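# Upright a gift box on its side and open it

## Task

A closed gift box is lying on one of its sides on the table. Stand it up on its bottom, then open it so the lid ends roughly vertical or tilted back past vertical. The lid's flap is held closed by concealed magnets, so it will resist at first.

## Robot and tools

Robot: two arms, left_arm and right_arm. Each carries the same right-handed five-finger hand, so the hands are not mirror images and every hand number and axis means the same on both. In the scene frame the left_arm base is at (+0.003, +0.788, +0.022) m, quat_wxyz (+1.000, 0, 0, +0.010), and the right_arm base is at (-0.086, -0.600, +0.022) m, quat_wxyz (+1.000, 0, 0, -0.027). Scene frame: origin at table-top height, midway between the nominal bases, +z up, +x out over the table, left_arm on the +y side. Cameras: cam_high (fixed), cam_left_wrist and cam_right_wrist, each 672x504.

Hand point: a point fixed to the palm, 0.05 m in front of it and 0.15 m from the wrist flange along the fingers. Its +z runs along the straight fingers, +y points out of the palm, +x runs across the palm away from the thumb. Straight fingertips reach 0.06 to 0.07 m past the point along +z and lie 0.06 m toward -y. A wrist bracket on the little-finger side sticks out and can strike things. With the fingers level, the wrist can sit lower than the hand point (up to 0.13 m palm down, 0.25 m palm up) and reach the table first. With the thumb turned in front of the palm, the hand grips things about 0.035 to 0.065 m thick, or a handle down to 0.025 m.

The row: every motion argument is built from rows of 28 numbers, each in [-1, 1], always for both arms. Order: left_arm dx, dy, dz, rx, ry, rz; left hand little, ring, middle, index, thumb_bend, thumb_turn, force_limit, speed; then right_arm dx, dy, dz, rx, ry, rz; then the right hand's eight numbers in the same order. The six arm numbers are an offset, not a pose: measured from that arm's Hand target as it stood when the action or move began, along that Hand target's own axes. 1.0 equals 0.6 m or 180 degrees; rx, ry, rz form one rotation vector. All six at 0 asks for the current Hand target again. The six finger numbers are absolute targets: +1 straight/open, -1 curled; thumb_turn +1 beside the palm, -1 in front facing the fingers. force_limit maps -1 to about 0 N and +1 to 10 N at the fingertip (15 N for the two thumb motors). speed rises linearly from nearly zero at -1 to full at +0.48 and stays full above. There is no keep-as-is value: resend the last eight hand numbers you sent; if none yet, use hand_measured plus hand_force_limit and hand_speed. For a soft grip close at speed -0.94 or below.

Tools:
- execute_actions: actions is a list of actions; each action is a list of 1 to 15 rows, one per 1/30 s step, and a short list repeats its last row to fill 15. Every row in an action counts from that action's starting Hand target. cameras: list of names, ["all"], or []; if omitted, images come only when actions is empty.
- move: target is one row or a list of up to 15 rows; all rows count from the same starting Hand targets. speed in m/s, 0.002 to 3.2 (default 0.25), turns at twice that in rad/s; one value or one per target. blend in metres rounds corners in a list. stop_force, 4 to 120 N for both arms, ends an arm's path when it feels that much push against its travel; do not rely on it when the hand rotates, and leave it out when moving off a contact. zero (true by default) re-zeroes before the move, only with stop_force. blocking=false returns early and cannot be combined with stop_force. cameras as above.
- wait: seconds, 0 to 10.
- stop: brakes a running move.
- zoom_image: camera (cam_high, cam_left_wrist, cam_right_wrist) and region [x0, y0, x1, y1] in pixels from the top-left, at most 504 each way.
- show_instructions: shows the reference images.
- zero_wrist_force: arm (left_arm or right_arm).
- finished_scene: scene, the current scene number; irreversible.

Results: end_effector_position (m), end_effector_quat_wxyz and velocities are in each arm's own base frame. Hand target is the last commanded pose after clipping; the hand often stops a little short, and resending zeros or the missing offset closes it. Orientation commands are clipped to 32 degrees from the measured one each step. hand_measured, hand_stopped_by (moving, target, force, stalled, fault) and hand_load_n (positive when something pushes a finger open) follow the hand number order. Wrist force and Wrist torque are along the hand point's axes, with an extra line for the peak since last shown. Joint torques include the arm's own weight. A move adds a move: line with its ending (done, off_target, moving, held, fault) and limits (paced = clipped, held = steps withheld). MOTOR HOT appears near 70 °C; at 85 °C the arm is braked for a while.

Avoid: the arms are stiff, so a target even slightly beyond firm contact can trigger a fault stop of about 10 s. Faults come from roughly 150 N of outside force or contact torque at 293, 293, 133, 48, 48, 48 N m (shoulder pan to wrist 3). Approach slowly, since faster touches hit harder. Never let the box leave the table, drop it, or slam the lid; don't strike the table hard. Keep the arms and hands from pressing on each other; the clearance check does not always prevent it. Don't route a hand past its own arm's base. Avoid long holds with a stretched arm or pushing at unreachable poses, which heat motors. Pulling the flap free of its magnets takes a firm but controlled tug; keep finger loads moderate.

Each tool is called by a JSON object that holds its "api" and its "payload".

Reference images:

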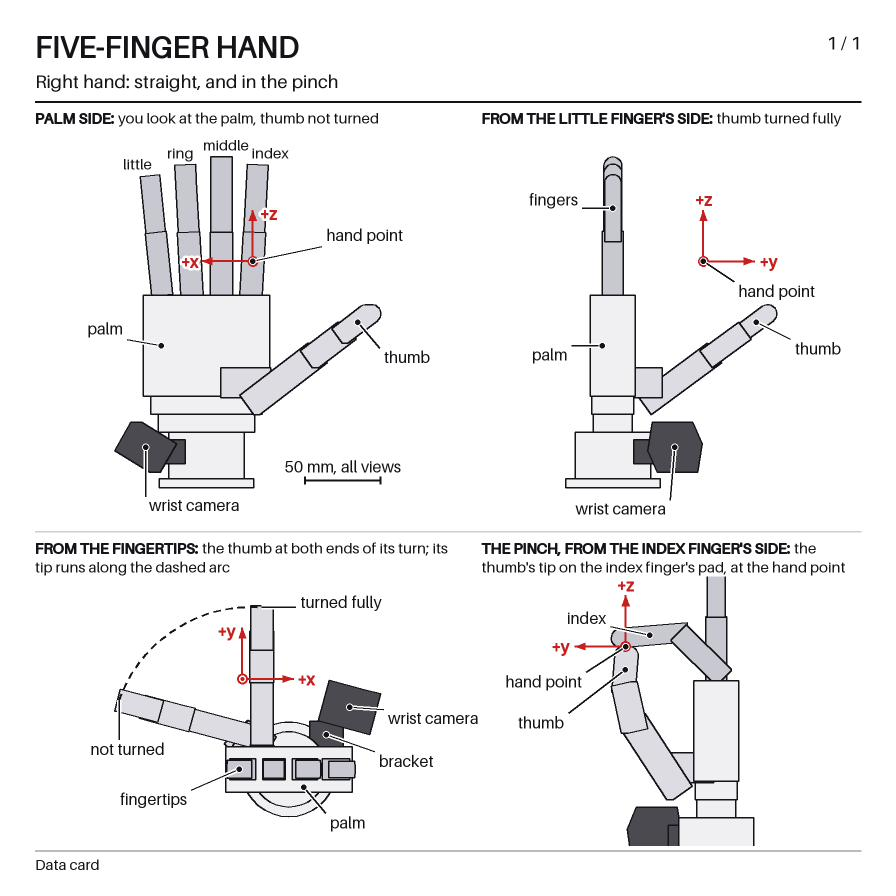

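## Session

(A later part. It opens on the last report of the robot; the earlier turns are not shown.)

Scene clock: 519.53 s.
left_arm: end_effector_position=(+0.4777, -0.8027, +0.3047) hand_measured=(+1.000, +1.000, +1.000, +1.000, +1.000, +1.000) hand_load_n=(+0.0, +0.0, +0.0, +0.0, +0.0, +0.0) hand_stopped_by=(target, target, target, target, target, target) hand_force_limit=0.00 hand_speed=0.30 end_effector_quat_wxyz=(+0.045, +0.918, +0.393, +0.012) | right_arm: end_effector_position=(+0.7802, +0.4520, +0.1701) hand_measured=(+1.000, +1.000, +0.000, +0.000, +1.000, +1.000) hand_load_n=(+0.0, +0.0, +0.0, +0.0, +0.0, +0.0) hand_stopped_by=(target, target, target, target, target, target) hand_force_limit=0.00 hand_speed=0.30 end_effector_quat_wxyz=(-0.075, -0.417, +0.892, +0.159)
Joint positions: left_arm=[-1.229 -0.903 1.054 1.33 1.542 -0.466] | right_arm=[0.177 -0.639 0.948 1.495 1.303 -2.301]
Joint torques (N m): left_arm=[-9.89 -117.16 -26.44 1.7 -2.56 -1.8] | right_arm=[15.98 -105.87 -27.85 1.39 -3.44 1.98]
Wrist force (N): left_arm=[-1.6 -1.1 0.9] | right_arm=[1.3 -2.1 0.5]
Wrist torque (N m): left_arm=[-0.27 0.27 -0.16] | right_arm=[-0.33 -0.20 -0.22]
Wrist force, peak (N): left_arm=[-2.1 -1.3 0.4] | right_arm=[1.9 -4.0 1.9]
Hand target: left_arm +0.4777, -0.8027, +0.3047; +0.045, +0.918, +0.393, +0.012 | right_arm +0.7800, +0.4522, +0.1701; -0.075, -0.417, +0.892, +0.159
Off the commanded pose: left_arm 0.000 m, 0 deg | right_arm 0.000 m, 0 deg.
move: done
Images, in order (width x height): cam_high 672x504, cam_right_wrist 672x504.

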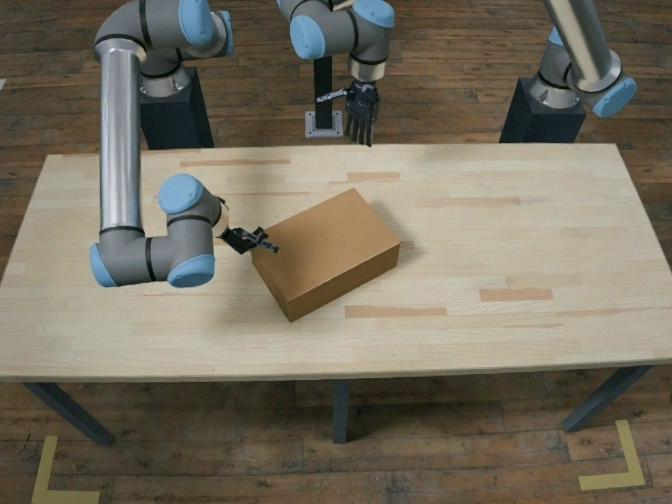

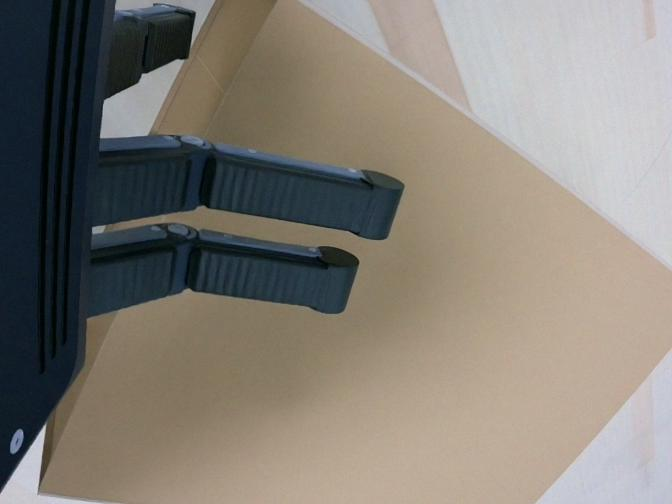

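{"api": "move", "payload": {"target": [[0.11,-0.048,-0.006,-0.081,-0.012,0.074,1,1,1,0,1,1,0,0.3,0.022,-0.0953,-0.0347,0,-0.0247,0.0679,1,1,0,1,1,1,0,0.3],[0.114,-0.08,0.3375,-0.081,-0.012,0.074,1,1,1,0,1,1,0,0.3,0.022,-0.1367,0.0788,0,-0.0247,0.0679,1,1,0,1,1,1,0,0.3]], "speed": 0.15, "cameras": ["all"]}}

{"api": "zoom_image", "payload": {"camera": "cam_high", "region": [220, 140, 420, 320]}}

Scene clock: 544.77 s.
left_arm: end_effector_position=(+0.5018, -0.7353, +0.0980) hand_measured=(+1.000, +1.000, +1.000, +0.000, +1.000, +1.000) hand_load_n=(+0.0, +0.0, +0.0, +0.0, -0.5, +0.0) hand_stopped_by=(target, target, target, target, target, target) hand_force_limit=0.00 hand_speed=0.30 end_effector_quat_wxyz=(+0.167, +0.944, +0.279, +0.049) | right_arm: end_effector_position=(+0.8180, +0.4032, +0.0975) hand_measured=(+1.000, +1.000, +0.000, +1.000, +1.000, +1.000) hand_load_n=(+0.0, +0.0, +0.0, +0.0, +0.0, +0.0) hand_stopped_by=(target, target, target, target, target, target) hand_force_limit=0.00 hand_speed=0.30 end_effector_quat_wxyz=(-0.057, -0.314, +0.933, +0.166)
Joint positions: left_arm=[-1.162 -0.951 1.525 0.651 1.515 -0.155] | right_arm=[0.103 -0.615 1.028 1.348 1.272 -2.145]
Joint torques (N m): left_arm=[-0.63 -69.05 -21.03 0.65 -2.63 -0.57] | right_arm=[16.11 -89.25 -26.45 1.16 -3.08 2.09]
Wrist force (N): left_arm=[-1.7 -0.5 0.2] | right_arm=[1.4 -1.8 0.4]
Wrist torque (N m): left_arm=[-0.21 0.33 -0.37] | right_arm=[-0.27 -0.21 -0.22]
Wrist force, peak (N): left_arm=[-1.8 -1.9 -1.3] | right_arm=[1.0 -2.8 0.1]
Hand target: left_arm +0.5019, -0.7353, +0.0977; +0.167, +0.944, +0.279, +0.049 | right_arm +0.8180, +0.4032, +0.0974; -0.057, -0.314, +0.933, +0.166
Off the commanded pose: left_arm 0.000 m, 0 deg | right_arm 0.000 m, 0 deg.
move: done

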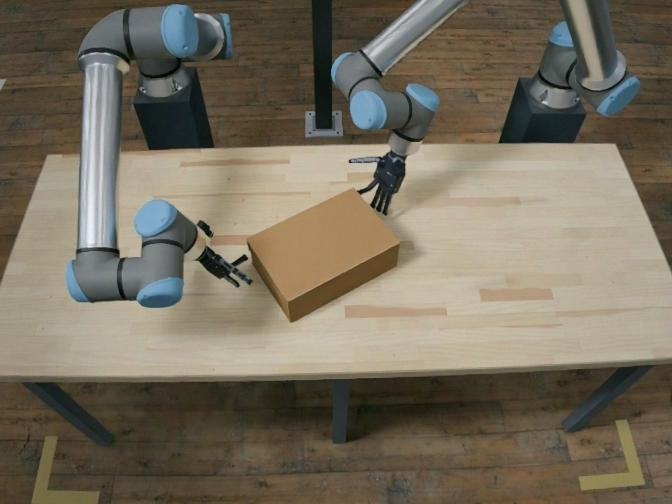

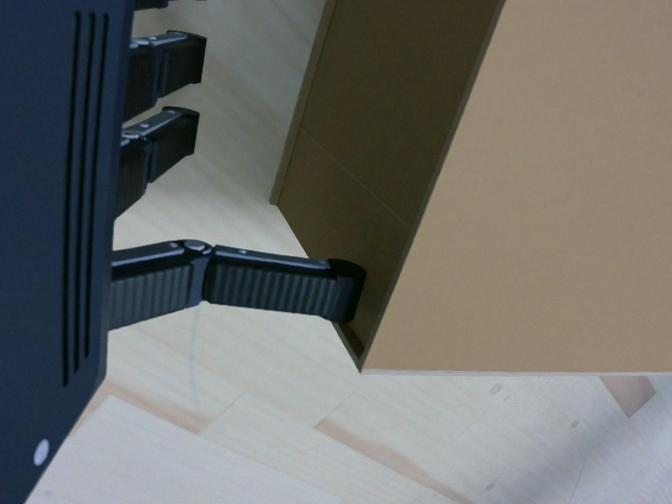

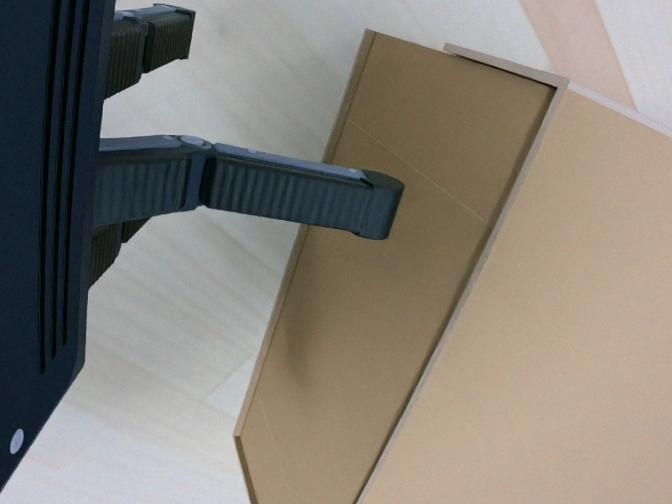

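Scaled by 2.520.

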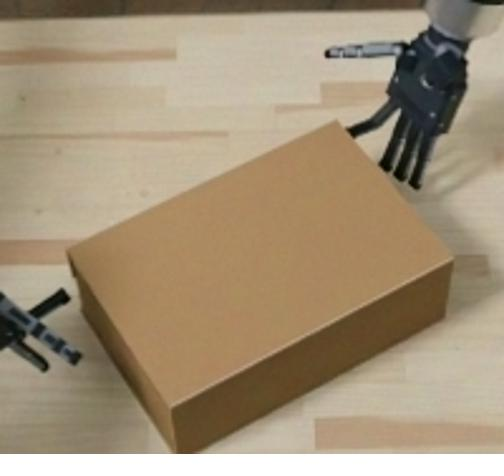

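{"api": "move", "payload": {"target": [[0,0.08,-0.22,0,0,0,1,1,1,1,1,1,0,0.3,0.037,-0.0151,0.0415,0,0,0,1,1,0,1,1,1,0,0.3],[0.08,0.3,-0.14,0.111,0,0,1,1,1,1,1,1,0,0.3,0.037,-0.0151,0.0415,0,0,0,1,1,0,1,1,1,0,0.3]], "speed": 0.2}}

{"api": "move", "payload": {"target": [0,0,0.25,0,0,0,1,1,1,1,1,1,0,0.3,0,0,0,0,0,0,1,1,0,1,1,1,0,0.3], "speed": 0.03, "stop_force": 30}}

{"api": "move", "payload": {"target": [0,0,0,0,0,0,1,1,1,1,1,1,0,0.3,0,0.0705,0.0257,0,0,0,1,1,0,1,1,1,0,0.3], "speed": 0.02, "stop_force": 4}}

{"api": "move", "payload": {"target": [0,0,0,0,0,0,1,1,1,1,1,1,0,0.3,0.075,0,0,0,0,0,1,1,0,1,1,1,0,0.3], "speed": 0.03, "stop_force": 20, "cameras": ["cam_high","cam_right_wrist"]}}

Scene clock: 558.50 s.
left_arm: end_effector_position=(+0.6183, -0.8271, +0.2383) hand_measured=(+1.000, +1.000, +1.000, +1.000, +1.000, +1.000) hand_load_n=(+0.0, +0.0, +0.5, +0.0, +0.0, +0.0) hand_stopped_by=(target, target, target, target, target, target) hand_force_limit=0.00 hand_speed=0.30 end_effector_quat_wxyz=(+0.001, +0.959, +0.283, +0.000) | right_arm: end_effector_position=(+0.8002, +0.3898, +0.0709) hand_measured=(+1.000, +1.000, +0.000, +1.000, +1.000, +1.000) hand_load_n=(+0.0, -0.5, +0.0, +0.0, +0.0, +0.0) hand_stopped_by=(target, target, target, target, target, target) hand_force_limit=0.00 hand_speed=0.30 end_effector_quat_wxyz=(-0.057, -0.314, +0.933, +0.166)
Joint positions: left_arm=[-1.073 -0.594 0.625 1.538 1.571 -0.076] | right_arm=[0.09 -0.629 1.108 1.286 1.274 -2.158]
Joint torques (N m): left_arm=[13.86 -100.79 -53.88 6.36 2.88 1.96] | right_arm=[-10.29 -104.48 -25.42 1.38 2.01 -1.79]
Wrist force (N): left_arm=[-1.6 -1.5 0.5] | right_arm=[0.9 -2.2 0.3]
Wrist torque (N m): left_arm=[-0.28 0.28 -0.46] | right_arm=[-0.36 -0.13 0.03]
Wrist force, peak (N): left_arm=[-2.1 -2.3 0.1] | right_arm=[1.5 -2.2 1.0]
Hand target: left_arm +0.6183, -0.8271, +0.2383; +0.001, +0.959, +0.283, +0.000 | right_arm +0.8002, +0.3898, +0.0709; -0.057, -0.314, +0.933, +0.166
Off the commanded pose: left_arm 0.000 m, 0 deg | right_arm 0.000 m, 0 deg.
move: done

Scene clock: 562.53 s.
left_arm: end_effector_position=(+0.6184, -0.8272, +0.1619) hand_measured=(+1.000, +1.000, +1.000, +1.000, +1.000, +1.000) hand_load_n=(+0.0, +0.0, +0.5, +0.0, +0.0, +0.0) hand_stopped_by=(target, target, target, target, target, target) hand_force_limit=0.00 hand_speed=0.30 end_effector_quat_wxyz=(+0.001, +0.959, +0.283, +0.000) | right_arm: end_effector_position=(+0.8002, +0.3898, +0.0709) hand_measured=(+1.000, +1.000, +0.000, +1.000, +1.000, +1.000) hand_load_n=(+0.0, +0.0, +0.0, +0.0, +0.0, +0.0) hand_stopped_by=(target, target, target, target, target, target) hand_force_limit=0.00 hand_speed=0.30 end_effector_quat_wxyz=(-0.057, -0.314, +0.933, +0.166)
Joint positions: left_arm=[-1.073 -0.575 0.724 1.42 1.571 -0.076] | right_arm=[0.09 -0.629 1.108 1.286 1.274 -2.158]
Joint torques (N m): left_arm=[13.08 -107.17 -40.14 2.07 0.25 1.64] | right_arm=[-11.19 -103.93 -25.41 1.3 1.43 -1.49]
Wrist force (N): left_arm=[-1.7 -3.1 -29.6] | right_arm=[0.8 -2.3 0.3]
Wrist torque (N m): left_arm=[1.65 0.94 -0.52] | right_arm=[-0.37 -0.11 0.03]
Wrist force, peak (N): left_arm=[-1.9 -3.6 -44.1] | right_arm=[1.3 -2.7 0.3]
Hand target: left_arm +0.6184, -0.8272, +0.1619; +0.001, +0.959, +0.283, +0.000 (not the last commanded pose) | right_arm +0.8002, +0.3898, +0.0709; -0.057, -0.314, +0.933, +0.166
Off the commanded pose: left_arm 0.074 m, 0 deg | right_arm 0.000 m, 0 deg.
move: contact (left_arm)

Scene clock: 565.13 s.
left_arm: end_effector_position=(+0.6184, -0.8272, +0.1619) hand_measured=(+1.000, +1.000, +1.000, +1.000, +1.000, +1.000) hand_load_n=(+0.0, +0.0, +0.5, +0.0, +0.0, +0.0) hand_stopped_by=(target, target, target, target, target, target) hand_force_limit=0.00 hand_speed=0.30 end_effector_quat_wxyz=(+0.001, +0.959, +0.283, +0.000) | right_arm: end_effector_position=(+0.7851, +0.4098, +0.0710) hand_measured=(+1.000, +1.000, +0.000, +1.000, +1.000, +1.000) hand_load_n=(+0.0, +0.0, +0.0, +0.0, +0.0, +0.0) hand_stopped_by=(target, target, target, target, target, target) hand_force_limit=0.00 hand_speed=0.30 end_effector_quat_wxyz=(-0.057, -0.314, +0.933, +0.166)
Joint positions: left_arm=[-1.073 -0.575 0.724 1.42 1.571 -0.076] | right_arm=[0.114 -0.644 1.135 1.266 1.27 -2.133]
Joint torques (N m): left_arm=[9.23 -106.56 -40.28 -2.55 -1.5 1.62] | right_arm=[-12.01 -85.14 -38.21 7.87 1.57 -1.79]
Wrist force (N): left_arm=[0.1 -5.7 -29.2] | right_arm=[1.6 -2.6 0.3]
Wrist torque (N m): left_arm=[1.79 0.95 -0.48] | right_arm=[-0.29 -0.15 -0.17]
Wrist force, peak (N): left_arm=[-1.4 -3.7 -29.8] | right_arm=[4.1 -12.0 -3.3]
Hand target: left_arm +0.6184, -0.8272, +0.1619; +0.001, +0.959, +0.283, +0.000 | right_arm +0.7851, +0.4098, +0.0710; -0.057, -0.314, +0.933, +0.166 (not the last commanded pose)
Off the commanded pose: left_arm 0.000 m, 0 deg | right_arm 0.020 m, 0 deg.
move: contact (right_arm)

Scene clock: 567.80 s.
left_arm: end_effector_position=(+0.6184, -0.8272, +0.1619) hand_measured=(+1.000, +1.000, +1.000, +1.000, +1.000, +1.000) hand_load_n=(+0.0, +0.0, +0.5, +0.0, +0.0, +0.0) hand_stopped_by=(target, target, target, target, target, target) hand_force_limit=0.00 hand_speed=0.30 end_effector_quat_wxyz=(+0.001, +0.959, +0.283, +0.000) | right_arm: end_effector_position=(+0.7492, +0.3827, +0.0711) hand_measured=(+1.000, +1.000, +0.000, +1.000, +1.000, +1.000) hand_load_n=(+0.0, +0.0, +0.0, +0.0, +0.0, +0.0) hand_stopped_by=(target, target, target, target, target, target) hand_force_limit=0.00 hand_speed=0.30 end_effector_quat_wxyz=(-0.057, -0.314, +0.933, +0.166)
Joint positions: left_arm=[-1.073 -0.575 0.724 1.42 1.571 -0.076] | right_arm=[0.087 -0.709 1.265 1.21 1.275 -2.161]
Joint torques (N m): left_arm=[6.8 -105.75 -40.6 -2.65 -1.33 1.49] | right_arm=[-11.81 -97.66 -24.06 1.54 1.84 -2.01]
Wrist force (N): left_arm=[-0.8 -5.4 -28.3] | right_arm=[0.4 -1.9 0.2]
Wrist torque (N m): left_arm=[1.73 1.00 -0.51] | right_arm=[-0.24 -0.09 0.05]
Wrist force, peak (N): left_arm=[-0.6 -5.9 -29.5] | right_arm=[1.7 -2.5 -0.3]
Hand target: left_arm +0.6184, -0.8272, +0.1619; +0.001, +0.959, +0.283, +0.000 | right_arm +0.7492, +0.3827, +0.0711; -0.057, -0.314, +0.933, +0.166
Off the commanded pose: left_arm 0.000 m, 0 deg | right_arm 0.000 m, 0 deg.
move: done
Images, in order (width x height): cam_high 672x504, cam_right_wrist 672x504.

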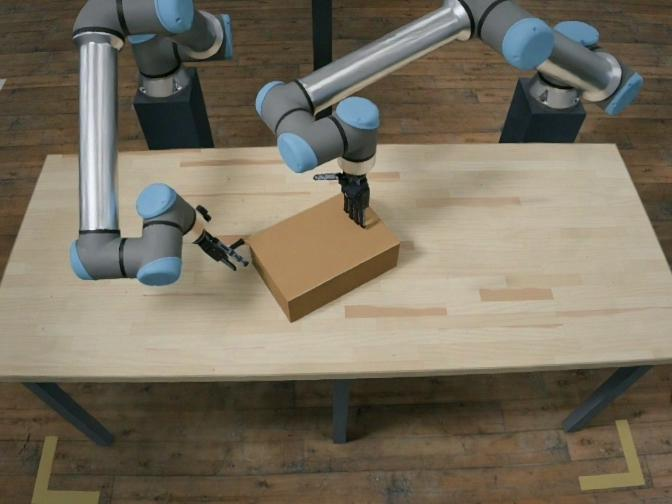

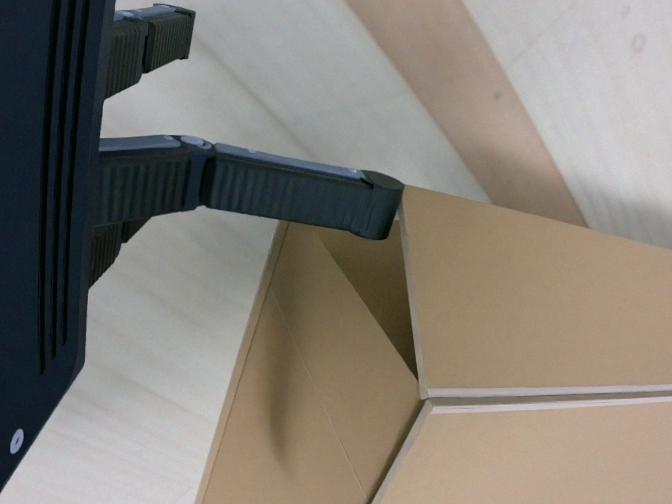

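{"api": "move", "payload": {"target": [[0,0,0,0,0,0,1,1,1,1,1,1,0,0.3,-0.025,0,0,0,0,0,1,1,0,1,1,1,0,0.3],[0,0,-0.05,0,0,0,1,1,1,1,1,1,0,0.3,-0.025,0.055,0.02,0,0,0,1,1,0,1,1,1,0,0.3]], "speed": 0.05, "cameras": ["cam_right_wrist"]}}

{"api": "move", "payload": {"target": [[0.15,-0.0,-0.25,0,0,0,1,1,1,1,1,1,0,0.3,0,0.0171,-0.047,0,0,0,1,1,0,1,1,1,0,0.3],[0.1,-0.2,-0.25,0,0,0,1,1,1,1,1,1,0,0.3,0,0.0285,-0.0783,0,0,0,1,1,0,1,1,1,0,0.3]], "speed": 0.15, "cameras": ["cam_high","cam_right_wrist"]}}

{"api": "zoom_image", "payload": {"camera": "cam_high", "region": [200, 140, 420, 340]}}

Scene clock: 576.13 s.
left_arm: end_effector_position=(+0.6184, -0.8271, +0.1916) hand_measured=(+1.000, +1.000, +1.000, +1.000, +1.000, +1.000) hand_load_n=(+0.0, +0.0, +0.0, +0.0, +0.0, +0.0) hand_stopped_by=(target, target, target, target, target, target) hand_force_limit=0.00 hand_speed=0.30 end_effector_quat_wxyz=(+0.001, +0.959, +0.283, +0.000) | right_arm: end_effector_position=(+0.7401, +0.4194, +0.0712) hand_measured=(+1.000, +1.000, +0.000, +1.000, +1.000, +1.000) hand_load_n=(+0.0, +0.0, +0.0, +0.0, +0.5, +0.5) hand_stopped_by=(target, target, target, target, target, target) hand_force_limit=0.00 hand_speed=0.30 end_effector_quat_wxyz=(-0.057, -0.314, +0.933, +0.166)
Joint positions: left_arm=[-1.073 -0.585 0.69 1.464 1.571 -0.076] | right_arm=[0.132 -0.706 1.255 1.203 1.267 -2.115]
Joint torques (N m): left_arm=[-2.31 -138.08 -52.55 6.05 -1.06 -0.16] | right_arm=[17.44 -98.31 -22.44 1.33 -3.26 1.74]
Wrist force (N): left_arm=[-2.0 -1.3 0.9] | right_arm=[1.3 -3.3 -2.6]
Wrist torque (N m): left_arm=[-0.26 0.34 -0.50] | right_arm=[-0.27 -0.30 -0.13]
Wrist force, peak (N): left_arm=[-0.7 -5.3 -28.5] | right_arm=[1.5 -3.5 -2.9]
Hand target: left_arm +0.6184, -0.8271, +0.1919; +0.001, +0.959, +0.283, +0.000 | right_arm +0.7399, +0.4197, +0.0712; -0.057, -0.314, +0.933, +0.166
Off the commanded pose: left_arm 0.000 m, 0 deg | right_arm 0.000 m, 0 deg.
move: done
Images, in order (width x height): cam_right_wrist 672x504.

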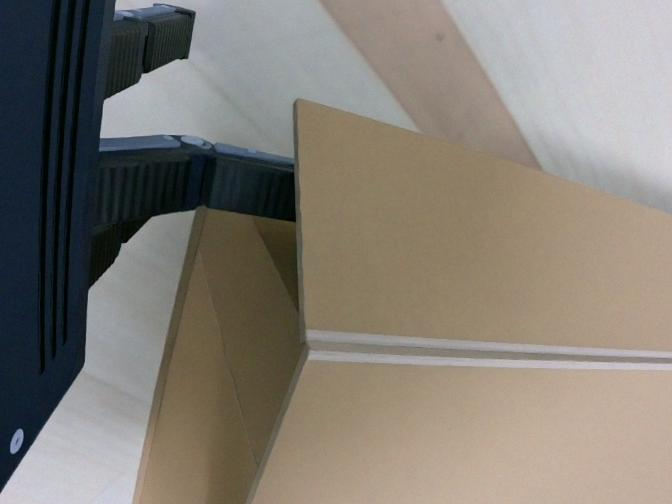

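Scene clock: 579.50 s.
left_arm: end_effector_position=(+0.6036, -0.6937, +0.3417) hand_measured=(+1.000, +1.000, +1.000, +1.000, +1.000, +1.000) hand_load_n=(+0.0, +0.0, +0.0, +0.0, +0.0, +0.0) hand_stopped_by=(target, target, target, target, target, target) hand_force_limit=0.00 hand_speed=0.30 end_effector_quat_wxyz=(+0.001, +0.959, +0.283, +0.000) | right_arm: end_effector_position=(+0.7401, +0.4196, +0.1212) hand_measured=(+1.000, +1.000, +0.000, +1.000, +1.000, +1.000) hand_load_n=(+0.0, +0.0, +1.5, +0.0, -0.5, +0.0) hand_stopped_by=(target, target, target, target, target, target) hand_force_limit=0.00 hand_speed=0.30 end_effector_quat_wxyz=(-0.057, -0.314, +0.933, +0.166)
Joint positions: left_arm=[-1.012 -0.866 0.934 1.502 1.571 -0.015] | right_arm=[0.132 -0.748 1.236 1.264 1.266 -2.115]
Joint torques (N m): left_arm=[-8.2 -121.16 -27.01 1.59 -2.6 -1.91] | right_arm=[-11.66 -98.44 -38 8.04 1.38 -0.74]
Wrist force (N): left_arm=[-1.5 -1.8 0.3] | right_arm=[0.9 -1.8 1.0]
Wrist torque (N m): left_arm=[-0.31 0.26 -0.17] | right_arm=[-0.25 -0.13 -0.25]
Wrist force, peak (N): left_arm=[-1.8 -2.5 0.7] | right_arm=[1.0 -3.4 -1.9]
Hand target: left_arm +0.6035, -0.6936, +0.3417; +0.001, +0.959, +0.283, +0.000 | right_arm +0.7401, +0.4196, +0.1212; -0.057, -0.314, +0.933, +0.166
Off the commanded pose: left_arm 0.000 m, 0 deg | right_arm 0.000 m, 0 deg.
move: done
Images, in order (width x height): cam_high 672x504, cam_right_wrist 672x504.

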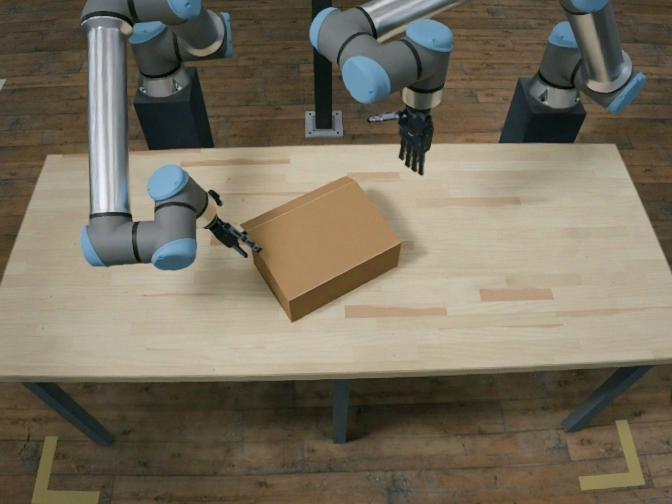

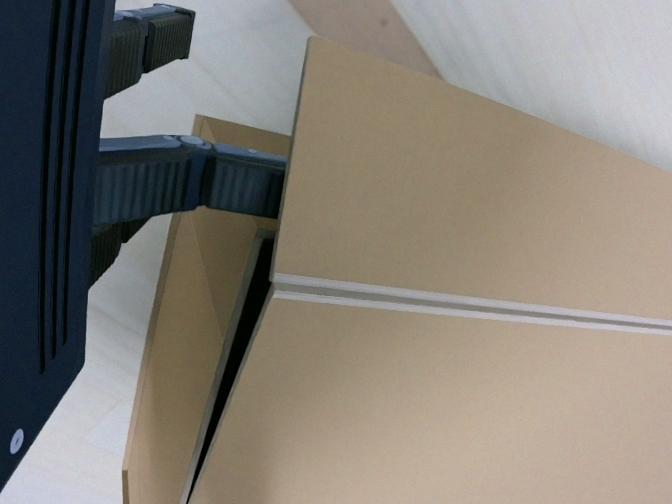

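Scaled by 2.291.

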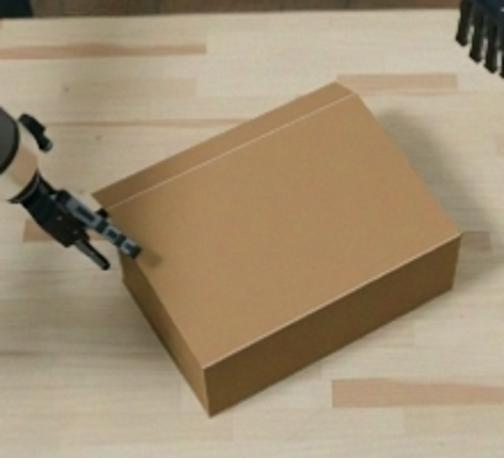

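{"api": "move", "payload": {"target": [[0,0,0,0,0,0,1,1,1,1,1,1,0,0.3,-0.033,0.0342,-0.094,0,0,0,1,1,0,1,1,1,0,0.3],[0,0,0,0,0,0,1,1,1,1,1,1,0,0.3,-0.1,0.0684,-0.188,0,0,0,1,1,0,1,1,1,0,0.3],[0,0,0,0,0,0,1,1,1,1,1,1,0,0.3,-0.217,0.094,-0.2585,0,0,0,1,1,0,1,1,1,0,0.3]], "speed": 0.08, "blend": 0.015, "cameras": ["cam_high","cam_right_wrist"]}}

{"api": "zoom_image", "payload": {"camera": "cam_high", "region": [200, 140, 420, 340]}}

Scene clock: 591.33 s.
left_arm: end_effector_position=(+0.6035, -0.6936, +0.3417) hand_measured=(+1.000, +1.000, +1.000, +1.000, +1.000, +1.000) hand_load_n=(+0.0, +0.0, +0.0, +0.0, -0.5, +0.0) hand_stopped_by=(target, target, target, target, target, target) hand_force_limit=0.00 hand_speed=0.30 end_effector_quat_wxyz=(+0.001, +0.959, +0.283, +0.000) | right_arm: end_effector_position=(+0.8444, +0.4979, +0.2860) hand_measured=(+1.000, +1.000, +0.000, +1.000, +1.000, +1.000) hand_load_n=(+0.0, +0.0, +0.5, +0.0, -0.5, +0.0) hand_stopped_by=(target, target, target, target, target, target) hand_force_limit=0.00 hand_speed=0.30 end_effector_quat_wxyz=(-0.057, -0.314, +0.933, +0.166)
Joint positions: left_arm=[-1.012 -0.867 0.934 1.502 1.571 -0.015] | right_arm=[0.199 -0.586 0.625 1.691 1.255 -2.046]
Joint torques (N m): left_arm=[-9.64 -119.71 -26.72 1.8 -2.53 -1.97] | right_arm=[16.2 -92.42 -43.12 8.06 1.68 1.93]
Wrist force (N): left_arm=[-1.4 -1.5 0.3] | right_arm=[1.0 -2.1 0.7]
Wrist torque (N m): left_arm=[-0.26 0.24 -0.15] | right_arm=[-0.33 -0.08 -0.26]
Wrist force, peak (N): left_arm=[-1.7 -1.9 0.7] | right_arm=[1.9 -2.9 0.2]
Hand target: left_arm +0.6035, -0.6936, +0.3417; +0.001, +0.959, +0.283, +0.000 | right_arm +0.8445, +0.4979, +0.2860; -0.057, -0.314, +0.933, +0.166
Off the commanded pose: left_arm 0.000 m, 0 deg | right_arm 0.000 m, 0 deg.
move: done
Images, in order (width x height): cam_high 672x504, cam_right_wrist 672x504.

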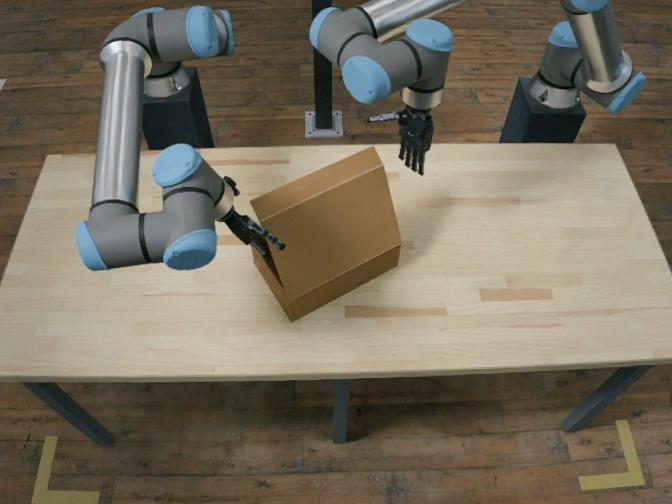

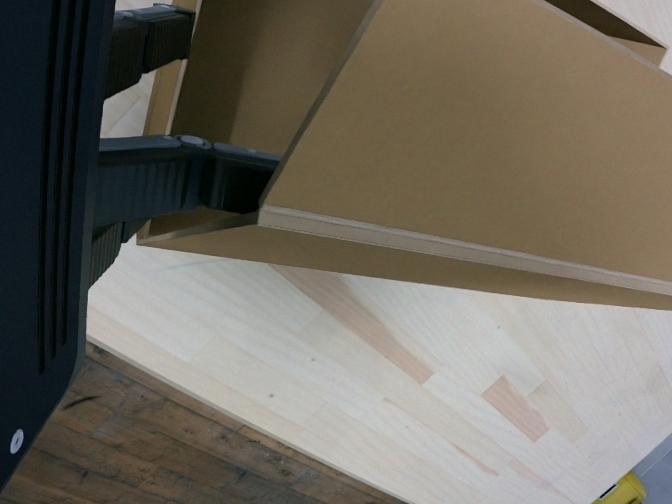

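Scaled by 2.291.

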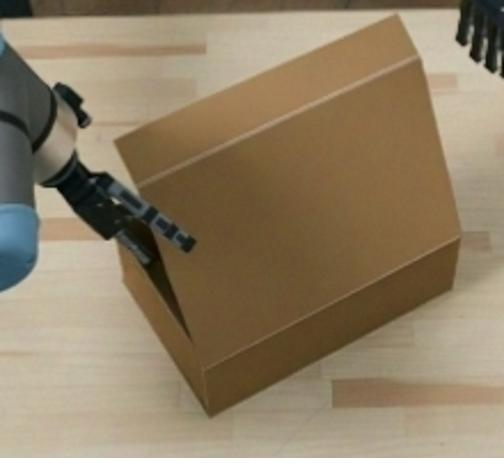

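{"api": "move", "payload": {"target": [[0,0,0,0,0,0,1,1,1,1,1,1,0,0.3,-0.1,0.0085,-0.0235,0,0,0,1,1,0,1,1,1,0,0.3],[0,0,0,0,0,0,1,1,1,1,1,1,0,0.3,-0.2,0.0085,-0.0235,0,0,0,1,1,0,1,1,1,0,0.3]], "speed": 0.08, "blend": 0.015, "cameras": ["cam_high","cam_right_wrist"]}}

{"api": "zoom_image", "payload": {"camera": "cam_high", "region": [200, 140, 420, 340]}}

Scene clock: 597.77 s.
left_arm: end_effector_position=(+0.6035, -0.6936, +0.3417) hand_measured=(+1.000, +1.000, +1.000, +1.000, +1.000, +1.000) hand_load_n=(+0.0, +0.0, +0.0, +0.0, +0.0, +0.5) hand_stopped_by=(target, target, target, target, target, target) hand_force_limit=0.00 hand_speed=0.30 end_effector_quat_wxyz=(+0.001, +0.959, +0.283, +0.000) | right_arm: end_effector_position=(+0.9376, +0.5692, +0.3000) hand_measured=(+1.000, +1.000, +0.000, +1.000, +1.000, +1.000) hand_load_n=(+0.0, +0.0, +0.0, +0.0, +0.0, +0.0) hand_stopped_by=(target, target, target, target, target, target) hand_force_limit=0.00 hand_speed=0.30 end_effector_quat_wxyz=(+0.048, -0.264, +0.942, +0.201)
Joint positions: left_arm=[-1.012 -0.867 0.934 1.502 1.571 -0.015] | right_arm=[0.229 -0.314 0.035 1.767 1.163 -1.871]
Joint torques (N m): left_arm=[-9.18 -122.26 -25.82 2.01 -2.59 -2.08] | right_arm=[16.72 -119.99 -42.17 1.12 1.17 1.98]
Wrist force (N): left_arm=[-1.2 -1.4 0.1] | right_arm=[0.5 -2.7 0.2]
Wrist torque (N m): left_arm=[-0.24 0.22 -0.14] | right_arm=[-0.30 -0.09 -0.24]
Wrist force, peak (N): left_arm=[-1.9 -1.7 0.4] | right_arm=[0.4 -3.4 0.9]
Hand target: left_arm +0.6035, -0.6936, +0.3417; +0.001, +0.959, +0.283, +0.000 | right_arm +0.9402, +0.5703, +0.3008; -0.057, -0.314, +0.933, +0.166
Off the commanded pose: left_arm 0.000 m, 0 deg | right_arm 0.003 m, 14 deg.
elbow stopped short (right arm): the move would have taken joint 3 (elbow) straighter than the controller allows.
move: off_target (right_arm)
Images, in order (width x height): cam_high 672x504, cam_right_wrist 672x504.

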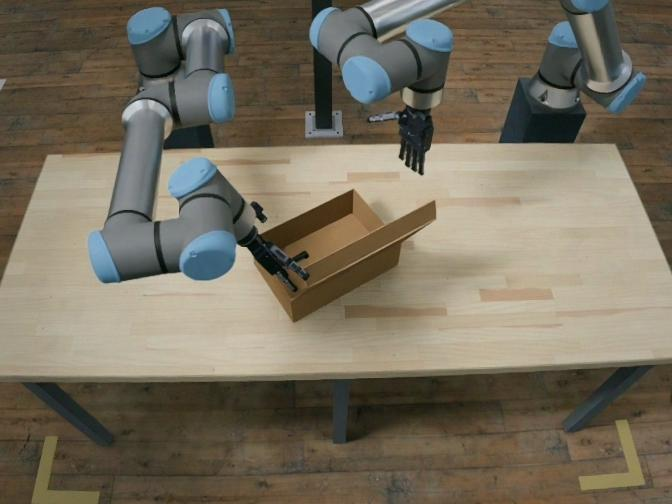

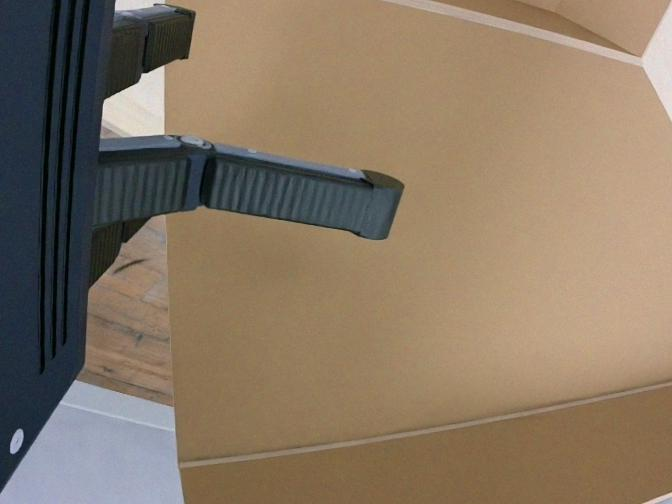

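Scaled by 2.291.

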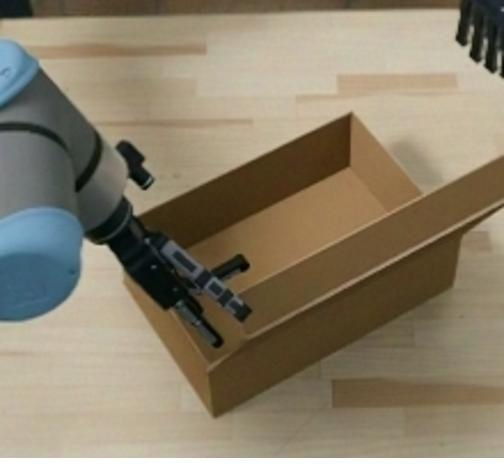

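{"api": "move", "payload": {"target": [0,0,0,0,0,0,1,1,1,1,1,1,0,0.3,0.1,-0.2,-0.1,0,0,0,1,1,0,1,1,1,0,0.3], "speed": 0.12, "cameras": ["cam_high"]}}

{"api": "zoom_image", "payload": {"camera": "cam_high", "region": [220, 160, 460, 340]}}

Scene clock: 602.43 s.
left_arm: end_effector_position=(+0.6035, -0.6936, +0.3417) hand_measured=(+1.000, +1.000, +1.000, +1.000, +1.000, +1.000) hand_load_n=(+0.0, +0.0, +0.0, +0.0, +0.0, +0.0) hand_stopped_by=(target, target, target, target, target, target) hand_force_limit=0.00 hand_speed=0.30 end_effector_quat_wxyz=(+0.001, +0.959, +0.283, +0.000) | right_arm: end_effector_position=(+0.9702, +0.4275, +0.3149) hand_measured=(+1.000, +1.000, +0.000, +1.000, +1.000, +1.000) hand_load_n=(+0.0, +0.0, +0.0, +0.0, +0.0, +0.0) hand_stopped_by=(target, target, target, target, target, target) hand_force_limit=0.00 hand_speed=0.30 end_effector_quat_wxyz=(+0.027, -0.273, +0.943, +0.187)
Joint positions: left_arm=[-1.012 -0.867 0.934 1.502 1.571 -0.015] | right_arm=[0.093 -0.321 0.035 1.876 1.191 -2.046]
Joint torques (N m): left_arm=[-9.45 -121.08 -26.89 2.01 -2.58 -2.08] | right_arm=[-11.58 -118.77 -39.9 7.71 1.5 -1.69]
Wrist force (N): left_arm=[-1.5 -1.2 0.5] | right_arm=[1.4 -2.4 0.6]
Wrist torque (N m): left_arm=[-0.24 0.26 -0.15] | right_arm=[-0.37 -0.22 0.05]
Wrist force, peak (N): left_arm=[-1.8 -1.8 0.4] | right_arm=[0.8 -3.0 0.6]
Hand target: left_arm +0.6035, -0.6936, +0.3417; +0.001, +0.959, +0.283, +0.000 | right_arm +0.9729, +0.4278, +0.3157; -0.057, -0.314, +0.933, +0.166
Off the commanded pose: left_arm 0.000 m, 0 deg | right_arm 0.003 m, 11 deg.
elbow stopped short (right arm): the move would have taken joint 3 (elbow) straighter than the controller allows.
move: off_target (right_arm)
Images, in order (width x height): cam_high 672x504.

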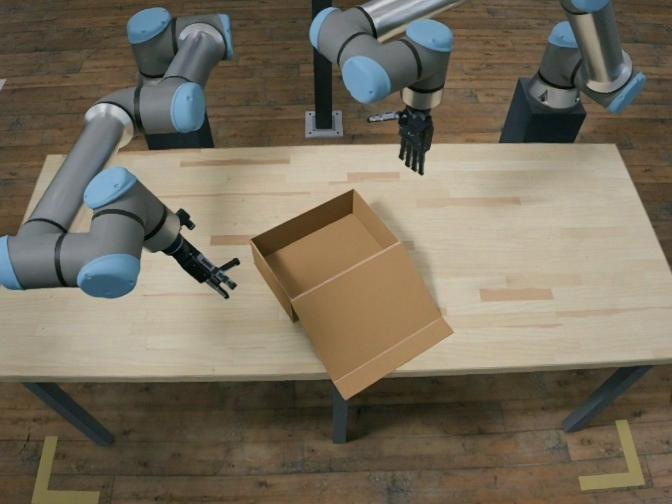

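Scaled by 2.100.

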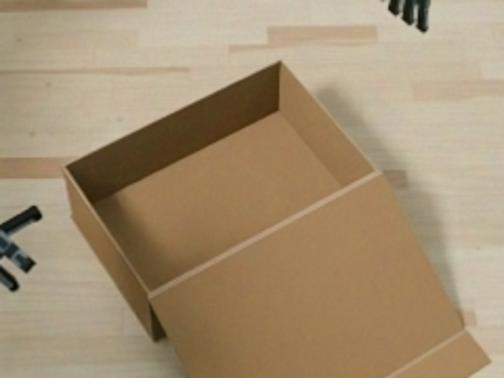

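Fully open, stable.

{"api": "finished_scene", "payload": {"scene": 1}}

The scene is finished: the task was done.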